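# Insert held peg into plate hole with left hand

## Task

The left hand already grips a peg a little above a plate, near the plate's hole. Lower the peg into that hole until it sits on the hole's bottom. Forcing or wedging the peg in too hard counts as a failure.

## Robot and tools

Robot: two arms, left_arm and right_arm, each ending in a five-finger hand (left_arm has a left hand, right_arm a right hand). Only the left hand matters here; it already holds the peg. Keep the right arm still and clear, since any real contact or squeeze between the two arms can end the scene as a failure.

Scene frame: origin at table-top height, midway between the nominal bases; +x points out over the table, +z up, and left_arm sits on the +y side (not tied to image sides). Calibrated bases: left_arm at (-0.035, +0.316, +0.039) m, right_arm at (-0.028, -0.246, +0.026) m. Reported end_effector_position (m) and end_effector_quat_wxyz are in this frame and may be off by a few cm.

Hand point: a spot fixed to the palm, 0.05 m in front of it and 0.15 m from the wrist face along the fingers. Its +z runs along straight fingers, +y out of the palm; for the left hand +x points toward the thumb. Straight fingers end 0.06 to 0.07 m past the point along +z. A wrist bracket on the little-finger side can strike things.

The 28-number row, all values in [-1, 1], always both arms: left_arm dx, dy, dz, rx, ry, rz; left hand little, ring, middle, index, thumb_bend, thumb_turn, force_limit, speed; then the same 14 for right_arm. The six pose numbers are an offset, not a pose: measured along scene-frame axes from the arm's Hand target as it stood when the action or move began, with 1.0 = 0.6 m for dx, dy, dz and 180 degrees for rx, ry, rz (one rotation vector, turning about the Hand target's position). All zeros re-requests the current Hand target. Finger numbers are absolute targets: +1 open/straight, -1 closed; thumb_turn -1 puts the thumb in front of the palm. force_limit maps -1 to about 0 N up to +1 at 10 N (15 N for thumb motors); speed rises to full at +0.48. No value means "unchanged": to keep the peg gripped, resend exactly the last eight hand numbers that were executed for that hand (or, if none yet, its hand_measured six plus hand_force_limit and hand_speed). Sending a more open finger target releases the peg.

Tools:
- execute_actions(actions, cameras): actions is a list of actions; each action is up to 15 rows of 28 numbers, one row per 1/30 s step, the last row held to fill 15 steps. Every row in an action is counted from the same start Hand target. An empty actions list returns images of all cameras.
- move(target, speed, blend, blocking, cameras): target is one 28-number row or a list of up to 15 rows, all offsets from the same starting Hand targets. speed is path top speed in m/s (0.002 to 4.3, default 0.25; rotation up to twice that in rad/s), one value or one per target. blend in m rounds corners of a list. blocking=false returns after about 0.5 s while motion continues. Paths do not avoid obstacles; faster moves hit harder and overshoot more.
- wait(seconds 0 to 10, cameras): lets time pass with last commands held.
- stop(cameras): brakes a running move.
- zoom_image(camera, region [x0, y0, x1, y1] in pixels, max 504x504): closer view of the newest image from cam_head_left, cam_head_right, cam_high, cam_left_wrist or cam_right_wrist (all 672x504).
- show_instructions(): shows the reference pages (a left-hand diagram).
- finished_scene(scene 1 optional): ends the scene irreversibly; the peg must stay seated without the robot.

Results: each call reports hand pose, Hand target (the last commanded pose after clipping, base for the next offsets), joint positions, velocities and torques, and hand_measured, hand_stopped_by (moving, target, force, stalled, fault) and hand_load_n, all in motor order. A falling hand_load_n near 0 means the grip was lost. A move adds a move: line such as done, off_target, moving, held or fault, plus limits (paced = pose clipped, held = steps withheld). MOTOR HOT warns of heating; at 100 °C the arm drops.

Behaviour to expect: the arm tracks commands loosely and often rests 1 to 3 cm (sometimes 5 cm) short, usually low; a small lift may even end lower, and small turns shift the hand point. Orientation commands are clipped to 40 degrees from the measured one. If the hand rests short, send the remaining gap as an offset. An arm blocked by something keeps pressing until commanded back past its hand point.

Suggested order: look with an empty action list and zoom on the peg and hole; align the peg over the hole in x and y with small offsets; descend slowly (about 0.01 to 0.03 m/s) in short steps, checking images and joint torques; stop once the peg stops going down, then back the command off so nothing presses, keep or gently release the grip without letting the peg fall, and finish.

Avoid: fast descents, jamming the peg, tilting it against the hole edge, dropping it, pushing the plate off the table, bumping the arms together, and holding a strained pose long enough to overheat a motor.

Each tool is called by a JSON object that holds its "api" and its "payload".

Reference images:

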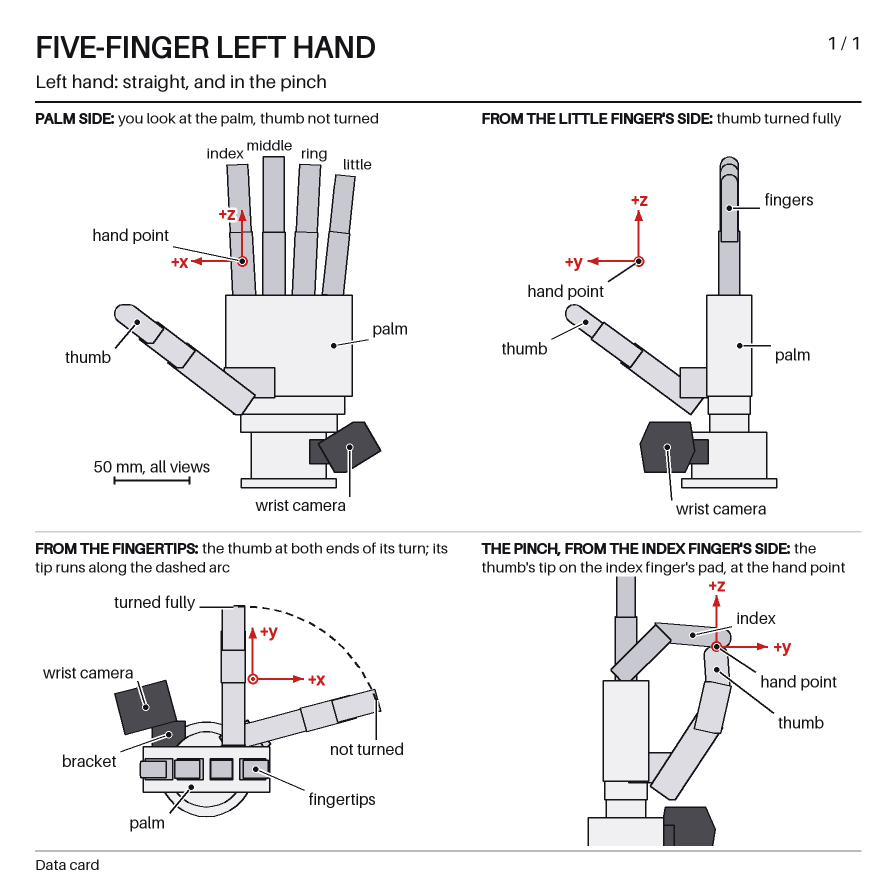

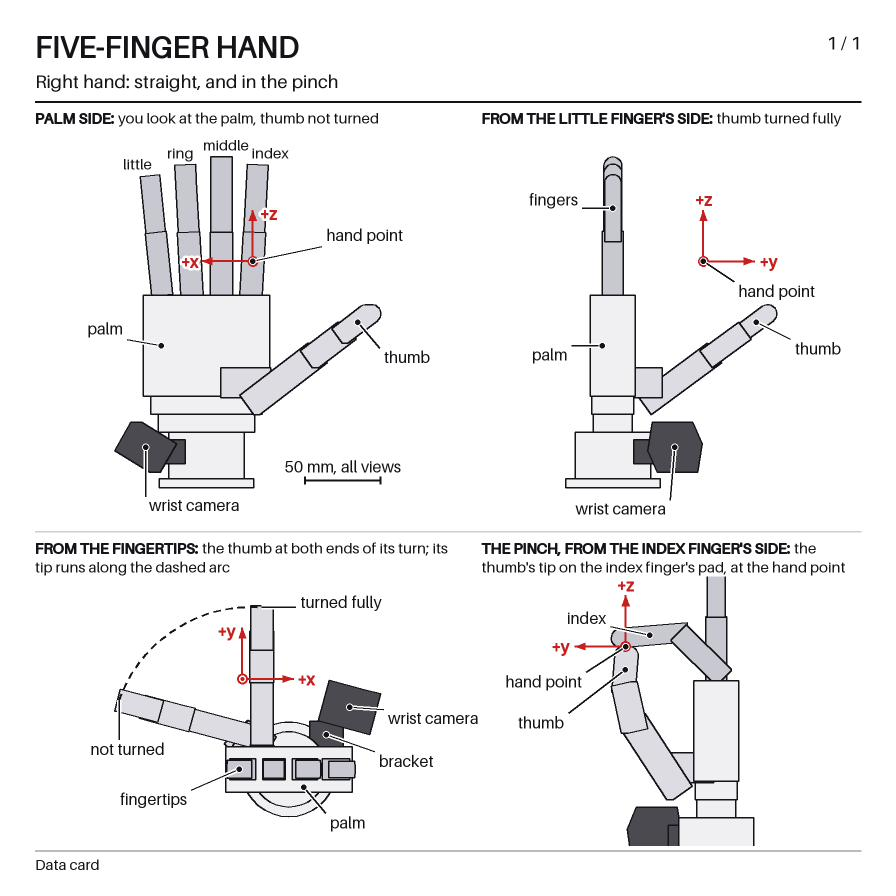

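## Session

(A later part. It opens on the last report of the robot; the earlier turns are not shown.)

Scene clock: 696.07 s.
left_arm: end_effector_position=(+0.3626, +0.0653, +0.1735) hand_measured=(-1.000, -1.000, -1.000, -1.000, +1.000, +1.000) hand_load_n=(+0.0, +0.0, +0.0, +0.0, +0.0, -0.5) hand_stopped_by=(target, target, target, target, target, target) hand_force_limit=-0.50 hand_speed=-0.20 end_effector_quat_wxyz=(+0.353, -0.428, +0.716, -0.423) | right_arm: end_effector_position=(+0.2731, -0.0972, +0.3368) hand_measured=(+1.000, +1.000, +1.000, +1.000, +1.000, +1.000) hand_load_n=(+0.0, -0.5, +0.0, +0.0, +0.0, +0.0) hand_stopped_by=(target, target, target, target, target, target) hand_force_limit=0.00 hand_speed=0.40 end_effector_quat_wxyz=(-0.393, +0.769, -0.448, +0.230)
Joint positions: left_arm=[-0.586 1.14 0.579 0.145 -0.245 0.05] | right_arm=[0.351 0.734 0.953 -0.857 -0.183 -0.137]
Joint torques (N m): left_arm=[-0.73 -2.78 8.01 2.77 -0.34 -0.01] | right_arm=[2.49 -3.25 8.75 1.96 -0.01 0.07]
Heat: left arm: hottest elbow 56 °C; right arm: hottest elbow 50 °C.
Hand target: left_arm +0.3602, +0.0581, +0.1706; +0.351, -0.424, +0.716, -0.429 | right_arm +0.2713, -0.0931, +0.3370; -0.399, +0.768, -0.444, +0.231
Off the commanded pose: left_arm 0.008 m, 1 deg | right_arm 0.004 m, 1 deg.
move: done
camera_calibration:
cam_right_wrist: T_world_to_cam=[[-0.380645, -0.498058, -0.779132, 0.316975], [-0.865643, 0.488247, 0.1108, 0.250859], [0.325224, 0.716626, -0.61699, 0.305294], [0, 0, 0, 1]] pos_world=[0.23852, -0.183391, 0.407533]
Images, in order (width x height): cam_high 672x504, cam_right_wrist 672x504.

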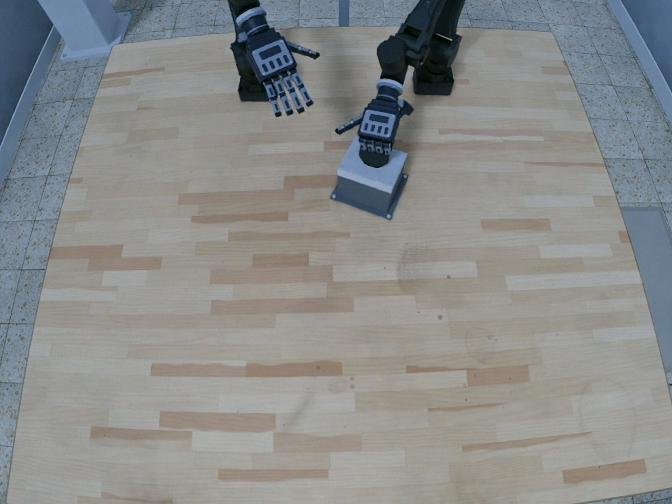

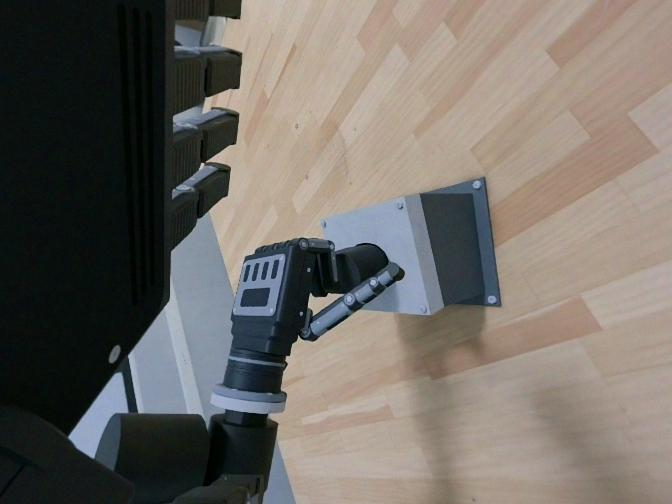

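{"api": "move", "payload": {"target": [0,0,-0.007,0,0,0,-1,-1,-1,-1,1,1,-0.5,-0.2,0,0,0,0,0,0,1,1,1,1,1,1,0,0.4], "speed": 0.02}}

{"api": "move", "payload": {"target": [0,0,-0.007,0,0,0,-1,-1,-1,-1,1,1,-0.5,-0.2,0,0,0,0,0,0,1,1,1,1,1,1,0,0.4], "speed": 0.02}}

Scene clock: 699.20 s.
left_arm: end_effector_position=(+0.3628, +0.0652, +0.1695) hand_measured=(-1.000, -1.000, -1.000, -1.000, +1.000, +1.000) hand_load_n=(+0.0, +0.0, +0.0, +0.0, +0.0, +0.0) hand_stopped_by=(target, target, target, target, target, target) hand_force_limit=-0.50 hand_speed=-0.20 end_effector_quat_wxyz=(+0.353, -0.428, +0.716, -0.424) | right_arm: end_effector_position=(+0.2731, -0.0972, +0.3368) hand_measured=(+1.000, +1.000, +1.000, +1.000, +1.000, +1.000) hand_load_n=(+0.0, +0.0, -0.5, +0.0, +0.0, -0.5) hand_stopped_by=(target, target, target, target, target, target) hand_force_limit=0.00 hand_speed=0.40 end_effector_quat_wxyz=(-0.393, +0.769, -0.448, +0.230)
Joint positions: left_arm=[-0.586 1.149 0.573 0.16 -0.245 0.05] | right_arm=[0.351 0.734 0.953 -0.857 -0.183 -0.137]
Joint torques (N m): left_arm=[-0.73 -2.9 7.88 2.77 -0.34 -0.02] | right_arm=[1.73 -2.73 8.94 1.73 -0.01 0.06]
Heat: left arm: hottest elbow 55 °C; right arm: hottest elbow 50 °C.
Hand target: left_arm +0.3603, +0.0580, +0.1666; +0.351, -0.424, +0.716, -0.429 | right_arm +0.2713, -0.0931, +0.3370; -0.399, +0.768, -0.444, +0.231
Off the commanded pose: left_arm 0.008 m, 1 deg | right_arm 0.004 m, 1 deg.
move: done

Scene clock: 700.07 s.
left_arm: end_effector_position=(+0.3628, +0.0652, +0.1652) hand_measured=(-1.000, -1.000, -1.000, -1.000, +1.000, +1.000) hand_load_n=(+0.0, +0.0, +0.0, +0.0, +0.0, +0.0) hand_stopped_by=(target, target, target, target, target, target) hand_force_limit=-0.50 hand_speed=-0.20 end_effector_quat_wxyz=(+0.353, -0.428, +0.716, -0.424) | right_arm: end_effector_position=(+0.2731, -0.0972, +0.3368) hand_measured=(+1.000, +1.000, +1.000, +1.000, +1.000, +1.000) hand_load_n=(+0.0, +0.0, +0.0, +0.0, +0.0, -0.5) hand_stopped_by=(target, target, target, target, target, target) hand_force_limit=0.00 hand_speed=0.40 end_effector_quat_wxyz=(-0.393, +0.769, -0.448, +0.230)
Joint positions: left_arm=[-0.586 1.158 0.566 0.176 -0.245 0.05] | right_arm=[0.351 0.734 0.953 -0.857 -0.183 -0.137]
Joint torques (N m): left_arm=[-0.85 -2.96 7.82 2.74 -0.34 -0.01] | right_arm=[2.26 -3.02 9.05 2.04 -0.01 0.06]
Heat: left arm: hottest elbow 55 °C; right arm: hottest elbow 50 °C.
Hand target: left_arm +0.3602, +0.0580, +0.1623; +0.351, -0.424, +0.716, -0.429 | right_arm +0.2713, -0.0931, +0.3370; -0.399, +0.768, -0.444, +0.231
Off the commanded pose: left_arm 0.008 m, 1 deg | right_arm 0.004 m, 1 deg.
move: done

{"api": "wait", "payload": {"seconds": 0.1, "cameras": ["cam_right_wrist", "cam_high", "cam_left_wrist", "cam_head_right"]}}

{"api": "zoom_image", "payload": {"camera": "cam_right_wrist", "region": [260, 210, 400, 320]}}

{"api": "zoom_image", "payload": {"camera": "cam_high", "region": [340, 120, 410, 190]}}

Scene clock: 701.77 s.
left_arm: end_effector_position=(+0.3628, +0.0652, +0.1652) hand_measured=(-1.000, -1.000, -1.000, -1.000, +1.000, +1.000) hand_load_n=(+0.0, +0.0, +0.0, +0.5, +0.0, +0.0) hand_stopped_by=(target, target, target, target, target, target) hand_force_limit=-0.50 hand_speed=-0.20 end_effector_quat_wxyz=(+0.353, -0.428, +0.716, -0.424) | right_arm: end_effector_position=(+0.2731, -0.0972, +0.3368) hand_measured=(+1.000, +1.000, +1.000, +1.000, +1.000, +1.000) hand_load_n=(+0.0, +0.0, +0.0, +0.0, +0.0, +0.0) hand_stopped_by=(target, target, target, target, target, target) hand_force_limit=0.00 hand_speed=0.40 end_effector_quat_wxyz=(-0.393, +0.769, -0.448, +0.230)
Joint positions: left_arm=[-0.586 1.158 0.566 0.176 -0.245 0.05] | right_arm=[0.351 0.734 0.953 -0.857 -0.183 -0.137]
Joint torques (N m): left_arm=[-0.79 -2.9 7.84 2.71 -0.34 -0.02] | right_arm=[2.37 -2.9 8.83 2.04 0.03 0.05]
Heat: left arm: hottest elbow 55 °C; right arm: hottest elbow 50 °C.
Hand target: left_arm +0.3602, +0.0580, +0.1623; +0.351, -0.424, +0.716, -0.429 | right_arm +0.2713, -0.0931, +0.3370; -0.399, +0.768, -0.444, +0.231
Off the commanded pose: left_arm 0.008 m, 1 deg | right_arm 0.004 m, 1 deg.
wait: 0.10 s; at rest from the start
camera_calibration:
cam_left_wrist: T_world_to_cam=[[0.189763, -0.475464, 0.859025, -0.185209], [-0.816299, -0.562567, -0.131052, 0.358631], [0.54557, -0.676352, -0.494875, 0.0397985], [0, 0, 0, 1]] pos_world=[0.306183, 0.140612, 0.225793]
cam_right_wrist: T_world_to_cam=[[-0.380645, -0.498058, -0.779132, 0.316975], [-0.865643, 0.488247, 0.1108, 0.250859], [0.325224, 0.716626, -0.61699, 0.305294], [0, 0, 0, 1]] pos_world=[0.23852, -0.183391, 0.407533]
Images, in order (width x height): cam_head_right 672x504, cam_high 672x504, cam_left_wrist 672x504, cam_right_wrist 672x504.

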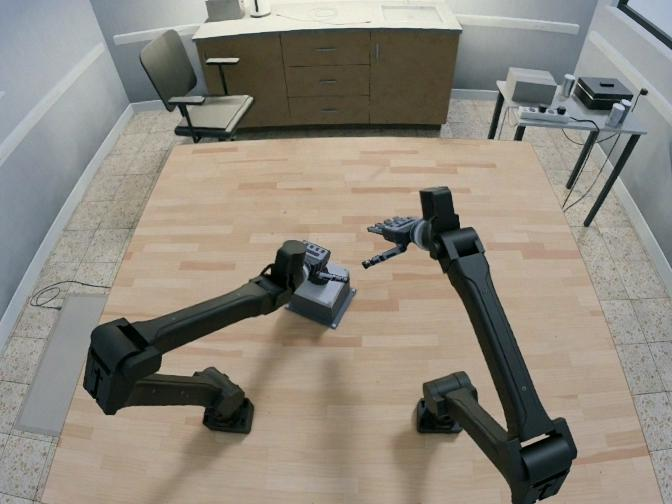

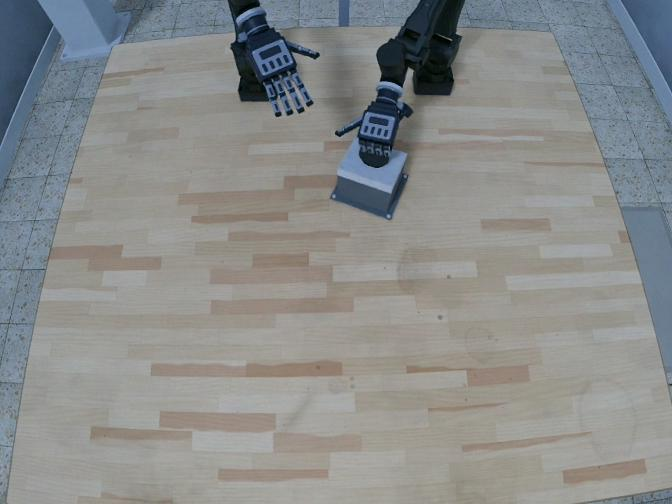

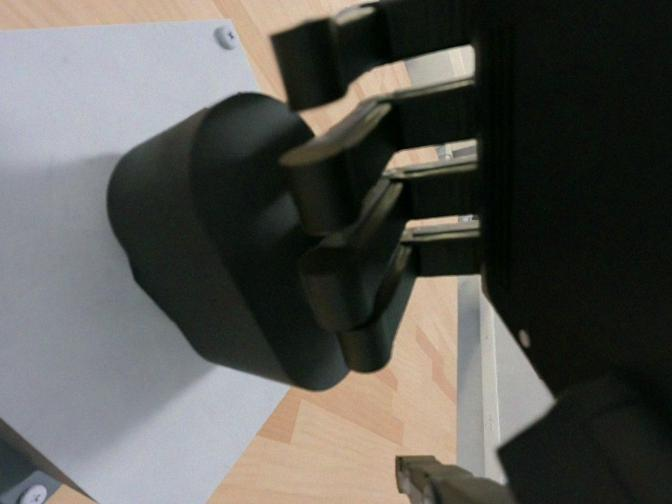

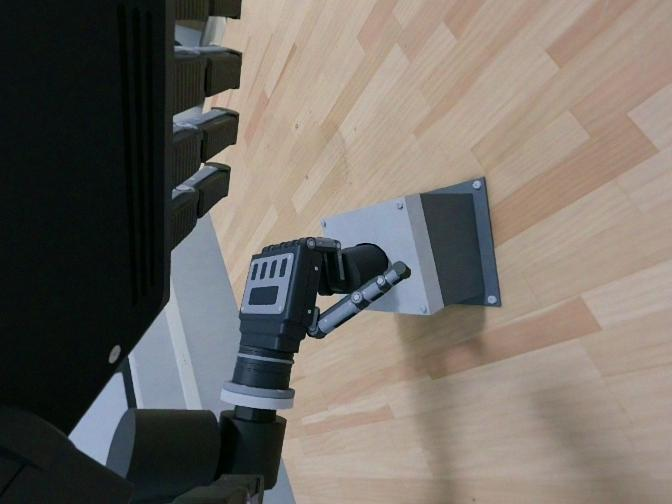

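Scaled by 3.600 from the camera's 672x504 image, which has a finer 960x720 frame.

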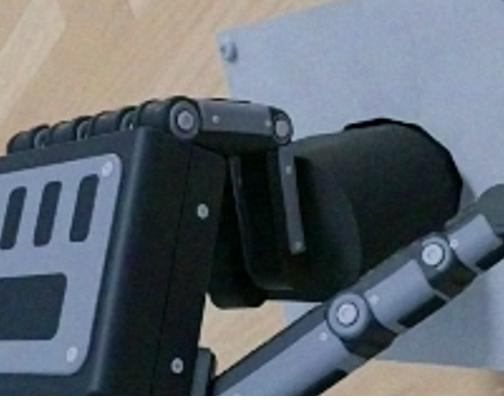

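Scaled by 7.200 from the camera's 672x504 image, which has a finer 960x720 frame.

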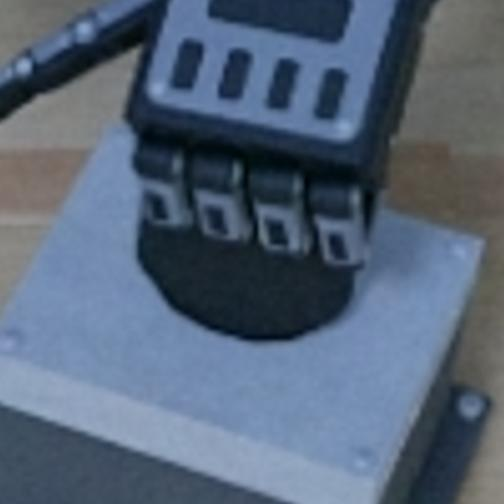

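{"api": "move", "payload": {"target": [0,0,-0.006,0,0,0,-1,-1,-1,-1,1,1,-0.5,-0.2,0,0,0,0,0,0,1,1,1,1,1,1,0,0.4], "speed": 0.02}}

{"api": "move", "payload": {"target": [0,0,-0.005,0,0,0,-1,-1,-1,-1,1,1,-0.5,-0.2,0,0,0,0,0,0,1,1,1,1,1,1,0,0.4], "speed": 0.02}}

{"api": "move", "payload": {"target": [0,0,-0.005,0,0,0,-1,-1,-1,-1,1,1,-0.5,-0.2,0,0,0,0,0,0,1,1,1,1,1,1,0,0.4], "speed": 0.02, "cameras": ["cam_right_wrist"]}}

{"api": "zoom_image", "payload": {"camera": "cam_right_wrist", "region": [260, 210, 400, 320]}}

Scene clock: 705.77 s.
left_arm: end_effector_position=(+0.3630, +0.0651, +0.1621) hand_measured=(-1.000, -1.000, -1.000, -1.000, +1.000, +1.000) hand_load_n=(+0.0, +0.0, +0.0, +0.0, +0.0, +0.0) hand_stopped_by=(target, target, target, target, target, target) hand_force_limit=-0.50 hand_speed=-0.20 end_effector_quat_wxyz=(+0.353, -0.428, +0.716, -0.424) | right_arm: end_effector_position=(+0.2731, -0.0972, +0.3368) hand_measured=(+1.000, +1.000, +1.000, +1.000, +1.000, +1.000) hand_load_n=(+0.0, +0.0, -0.5, +0.0, +0.0, +0.0) hand_stopped_by=(target, target, target, target, target, target) hand_force_limit=0.00 hand_speed=0.40 end_effector_quat_wxyz=(-0.393, +0.769, -0.448, +0.230)
Joint positions: left_arm=[-0.586 1.165 0.56 0.19 -0.245 0.05] | right_arm=[0.351 0.734 0.953 -0.857 -0.183 -0.137]
Joint torques (N m): left_arm=[-0.97 -2.9 7.76 2.71 -0.33 -0.01] | right_arm=[1.85 -2.78 9.07 1.95 -0.01 0.02]
Heat: left arm: hottest elbow 55 °C; right arm: hottest elbow 50 °C.
Hand target: left_arm +0.3603, +0.0580, +0.1588; +0.351, -0.424, +0.716, -0.429 | right_arm +0.2713, -0.0931, +0.3370; -0.399, +0.768, -0.444, +0.231
Off the commanded pose: left_arm 0.008 m, 1 deg | right_arm 0.004 m, 1 deg.
move: done

Scene clock: 706.60 s.
left_arm: end_effector_position=(+0.3641, +0.0643, +0.1617) hand_measured=(-1.000, -1.000, -1.000, -1.000, +1.000, +1.000) hand_load_n=(+0.0, +0.0, +0.0, +0.0, +0.0, +0.0) hand_stopped_by=(target, target, target, target, target, target) hand_force_limit=-0.50 hand_speed=-0.20 end_effector_quat_wxyz=(+0.354, -0.427, +0.714, -0.426) | right_arm: end_effector_position=(+0.2731, -0.0972, +0.3368) hand_measured=(+1.000, +1.000, +1.000, +1.000, +1.000, +1.000) hand_load_n=(+0.0, +0.0, +0.0, +0.0, +0.0, +0.0) hand_stopped_by=(target, target, target, target, target, target) hand_force_limit=0.00 hand_speed=0.40 end_effector_quat_wxyz=(-0.393, +0.769, -0.448, +0.230)
Joint positions: left_arm=[-0.586 1.17 0.558 0.204 -0.245 0.05] | right_arm=[0.351 0.734 0.953 -0.857 -0.183 -0.137]
Joint torques (N m): left_arm=[-0.79 -2.84 7.57 2.62 -0.32 -0.02] | right_arm=[2.08 -3.08 8.83 1.87 0.03 0.05]
Heat: left arm: hottest elbow 54 °C; right arm: hottest elbow 50 °C.
Hand target: left_arm +0.3602, +0.0580, +0.1558; +0.351, -0.424, +0.716, -0.429 | right_arm +0.2713, -0.0931, +0.3370; -0.399, +0.768, -0.444, +0.231
Off the commanded pose: left_arm 0.009 m, 1 deg | right_arm 0.004 m, 1 deg.
move: done

Scene clock: 707.40 s.
left_arm: end_effector_position=(+0.3649, +0.0637, +0.1616) hand_measured=(-1.000, -1.000, -1.000, -1.000, +1.000, +1.000) hand_load_n=(+0.0, +0.0, +0.0, -0.5, +0.0, -0.5) hand_stopped_by=(target, target, target, target, target, target) hand_force_limit=-0.50 hand_speed=-0.20 end_effector_quat_wxyz=(+0.356, -0.426, +0.712, -0.429) | right_arm: end_effector_position=(+0.2731, -0.0972, +0.3368) hand_measured=(+1.000, +1.000, +1.000, +1.000, +1.000, +1.000) hand_load_n=(+0.0, +0.0, +0.0, +0.0, +0.0, +0.0) hand_stopped_by=(target, target, target, target, target, target) hand_force_limit=0.00 hand_speed=0.40 end_effector_quat_wxyz=(-0.393, +0.769, -0.448, +0.230)
Joint positions: left_arm=[-0.586 1.173 0.555 0.217 -0.245 0.05] | right_arm=[0.351 0.734 0.953 -0.857 -0.183 -0.137]
Joint torques (N m): left_arm=[-0.79 -2.67 7.43 2.51 -0.33 -0.02] | right_arm=[2.2 -3.08 8.95 2.07 0.03 0.06]
Heat: left arm: hottest elbow 54 °C; right arm: hottest elbow 50 °C.
Hand target: left_arm +0.3603, +0.0580, +0.1528; +0.351, -0.424, +0.716, -0.429 | right_arm +0.2713, -0.0931, +0.3370; -0.399, +0.768, -0.444, +0.231
Off the commanded pose: left_arm 0.012 m, 1 deg | right_arm 0.004 m, 1 deg.
move: off_target (left_arm)
camera_calibration:
cam_right_wrist: T_world_to_cam=[[-0.380645, -0.498058, -0.779132, 0.316975], [-0.865643, 0.488247, 0.1108, 0.250859], [0.325224, 0.716626, -0.61699, 0.305294], [0, 0, 0, 1]] pos_world=[0.23852, -0.183391, 0.407533]
Images, in order (width x height): cam_right_wrist 672x504.

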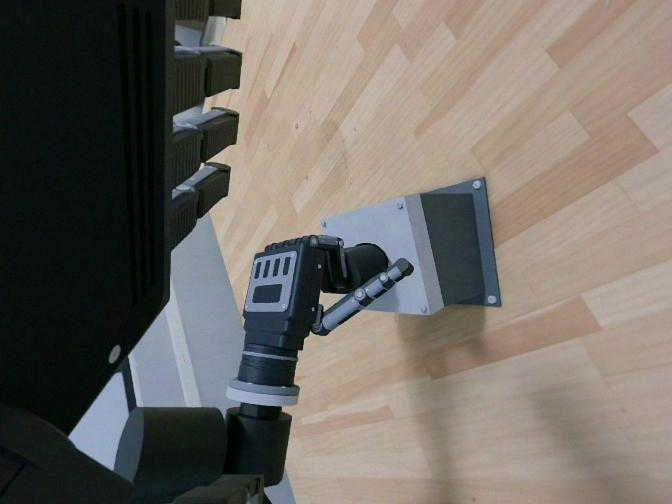

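Scaled by 3.600 from the camera's 672x504 image, which has a finer 960x720 frame.

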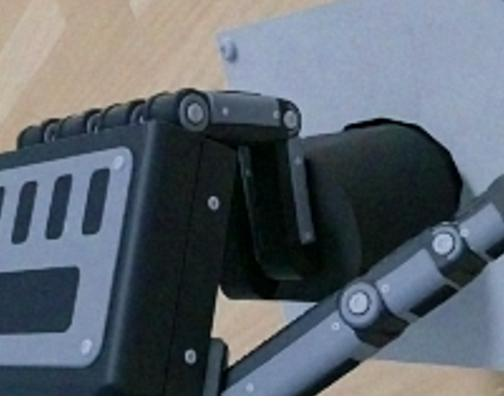

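{"api": "move", "payload": {"target": [0,0,-0.009,0,0,0,-1,-1,-1,-1,1,1,-0.5,-0.2,0,0,0,0,0,0,1,1,1,1,1,1,0,0.4], "speed": 0.02, "cameras": ["cam_right_wrist"]}}

{"api": "zoom_image", "payload": {"camera": "cam_right_wrist", "region": [260, 210, 400, 320]}}

Scene clock: 710.37 s.
left_arm: end_effector_position=(+0.3668, +0.0625, +0.1614) hand_measured=(-1.000, -1.000, -1.000, -1.000, +1.000, +1.000) hand_load_n=(+0.0, +0.0, +0.5, -1.5, +0.0, -0.5) hand_stopped_by=(target, target, target, target, target, target) hand_force_limit=-0.50 hand_speed=-0.20 end_effector_quat_wxyz=(+0.358, -0.426, +0.709, -0.434) | right_arm: end_effector_position=(+0.2731, -0.0972, +0.3368) hand_measured=(+1.000, +1.000, +1.000, +1.000, +1.000, +1.000) hand_load_n=(+0.0, +0.0, +0.0, +0.0, +0.0, +0.0) hand_stopped_by=(target, target, target, target, target, target) hand_force_limit=0.00 hand_speed=0.40 end_effector_quat_wxyz=(-0.393, +0.769, -0.448, +0.230)
Joint positions: left_arm=[-0.586 1.181 0.55 0.243 -0.245 0.05] | right_arm=[0.351 0.734 0.953 -0.857 -0.183 -0.137]
Joint torques (N m): left_arm=[-0.62 -2.32 7.01 2.33 -0.33 -0.01] | right_arm=[2.08 -3.02 8.91 1.98 0.01 0.06]
Heat: left arm: hottest elbow 54 °C; right arm: hottest elbow 50 °C.
Hand target: left_arm +0.3601, +0.0581, +0.1472; +0.351, -0.424, +0.716, -0.429 | right_arm +0.2713, -0.0931, +0.3370; -0.399, +0.768, -0.444, +0.231
Off the commanded pose: left_arm 0.016 m, 1 deg | right_arm 0.004 m, 1 deg.
move: off_target (left_arm)
camera_calibration:
cam_right_wrist: T_world_to_cam=[[-0.380645, -0.498058, -0.779132, 0.316975], [-0.865643, 0.488247, 0.1108, 0.250859], [0.325224, 0.716626, -0.61699, 0.305294], [0, 0, 0, 1]] pos_world=[0.23852, -0.183391, 0.407533]
Images, in order (width x height): cam_right_wrist 672x504.

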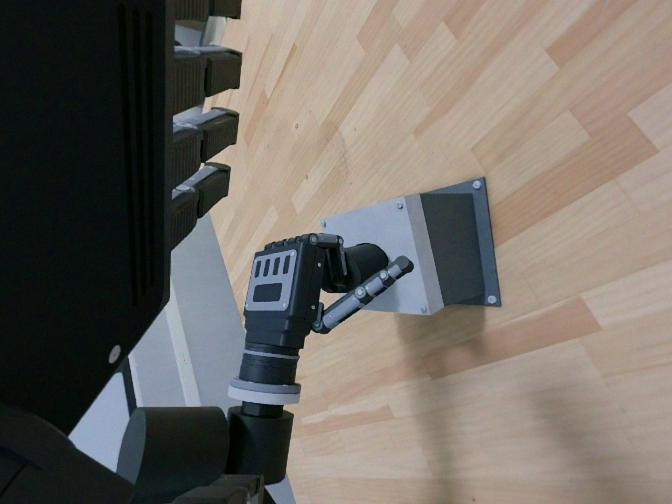

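Scaled by 3.600 from the camera's 672x504 image, which has a finer 960x720 frame.

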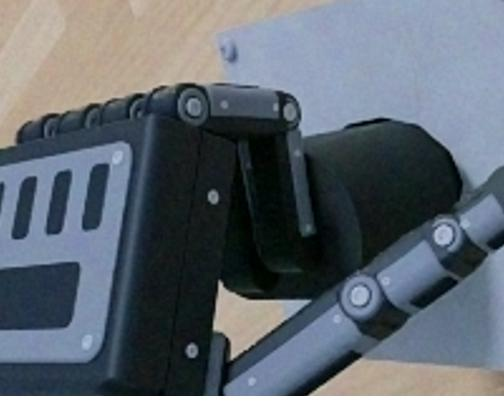

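{"api": "move", "payload": {"target": [[0,0,0.07,0,0,0,-1,-1,-1,-1,1,1,-0.5,-0.2,0,0,0,0,0,0,1,1,1,1,1,1,0,0.4],[0,0,0.25,0,0,0,-1,-1,-1,-1,1,1,-0.5,-0.2,0,0,0,0,0,0,1,1,1,1,1,1,0,0.4]], "speed": 0.06, "blend": 0.02, "cameras": ["cam_right_wrist", "cam_left_wrist"]}}

{"api": "zoom_image", "payload": {"camera": "cam_right_wrist", "region": [300, 220, 410, 310]}}

Scene clock: 715.40 s.
left_arm: end_effector_position=(+0.3510, +0.0734, +0.2544) hand_measured=(-1.000, -1.000, -1.000, -1.000, +1.000, +1.000) hand_load_n=(+0.0, +0.0, +0.0, +0.0, +0.0, -0.5) hand_stopped_by=(target, target, target, target, target, target) hand_force_limit=-0.50 hand_speed=-0.20 end_effector_quat_wxyz=(+0.342, -0.432, +0.733, -0.399) | right_arm: end_effector_position=(+0.2731, -0.0972, +0.3368) hand_measured=(+1.000, +1.000, +1.000, +1.000, +1.000, +1.000) hand_load_n=(+0.0, +0.0, +0.0, +0.0, +0.0, -0.5) hand_stopped_by=(target, target, target, target, target, target) hand_force_limit=0.00 hand_speed=0.40 end_effector_quat_wxyz=(-0.393, +0.769, -0.448, +0.230)
Joint positions: left_arm=[-0.586 1.001 0.758 -0.237 -0.245 0.05] | right_arm=[0.351 0.734 0.953 -0.857 -0.183 -0.137]
Joint torques (N m): left_arm=[-0.73 -3.96 14.82 1.29 -0.31 -0.02] | right_arm=[2.14 -2.73 8.96 1.84 0 0.07]
Heat: left arm: hottest elbow 54 °C; right arm: hottest elbow 50 °C.
Hand target: left_arm +0.3603, +0.0582, +0.2973; +0.351, -0.424, +0.716, -0.429 | right_arm +0.2713, -0.0931, +0.3370; -0.399, +0.768, -0.444, +0.231
Off the commanded pose: left_arm 0.046 m, 4 deg | right_arm 0.004 m, 1 deg.
move: off_target (left_arm)
camera_calibration:
cam_left_wrist: T_world_to_cam=[[0.233857, -0.505922, 0.830274, -0.261552], [-0.822342, -0.558514, -0.108704, 0.361436], [0.518715, -0.657348, -0.546653, 0.117063], [0, 0, 0, 1]] pos_world=[0.297668, 0.146493, 0.320442]
cam_right_wrist: T_world_to_cam=[[-0.380645, -0.498058, -0.779132, 0.316975], [-0.865643, 0.488247, 0.1108, 0.250859], [0.325224, 0.716626, -0.61699, 0.305294], [0, 0, 0, 1]] pos_world=[0.23852, -0.183391, 0.407533]
Images, in order (width x height): cam_left_wrist 672x504, cam_right_wrist 672x504.

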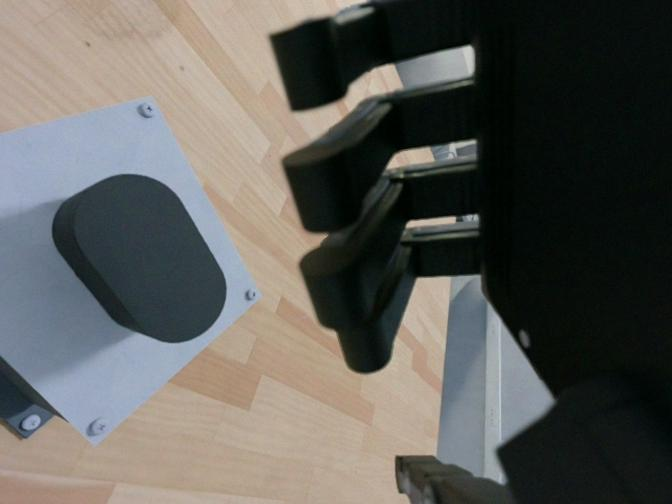

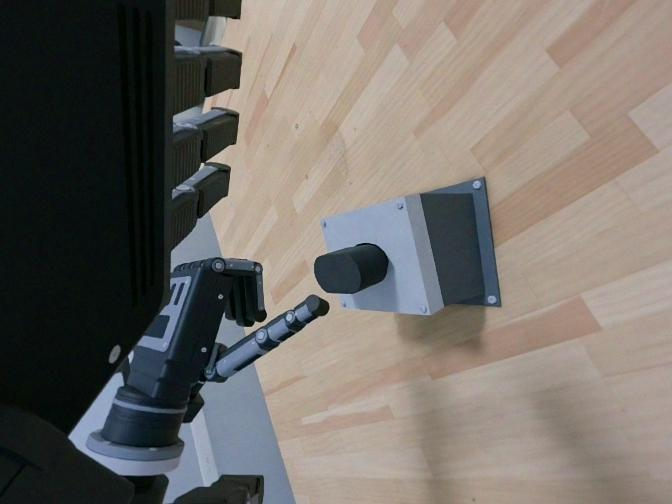

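Scaled by 4.582 from the camera's 672x504 image, which has a finer 960x720 frame.

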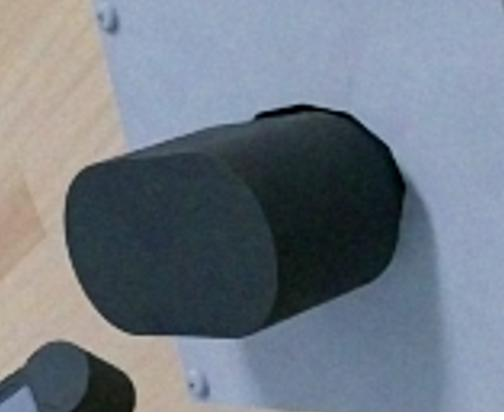

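The peg sits in the hole, let go and still. A light press on its top did not move it down any further, so it is resting on the bottom.

{"api": "finished_scene", "payload": {}}

The scene is finished: the task was done.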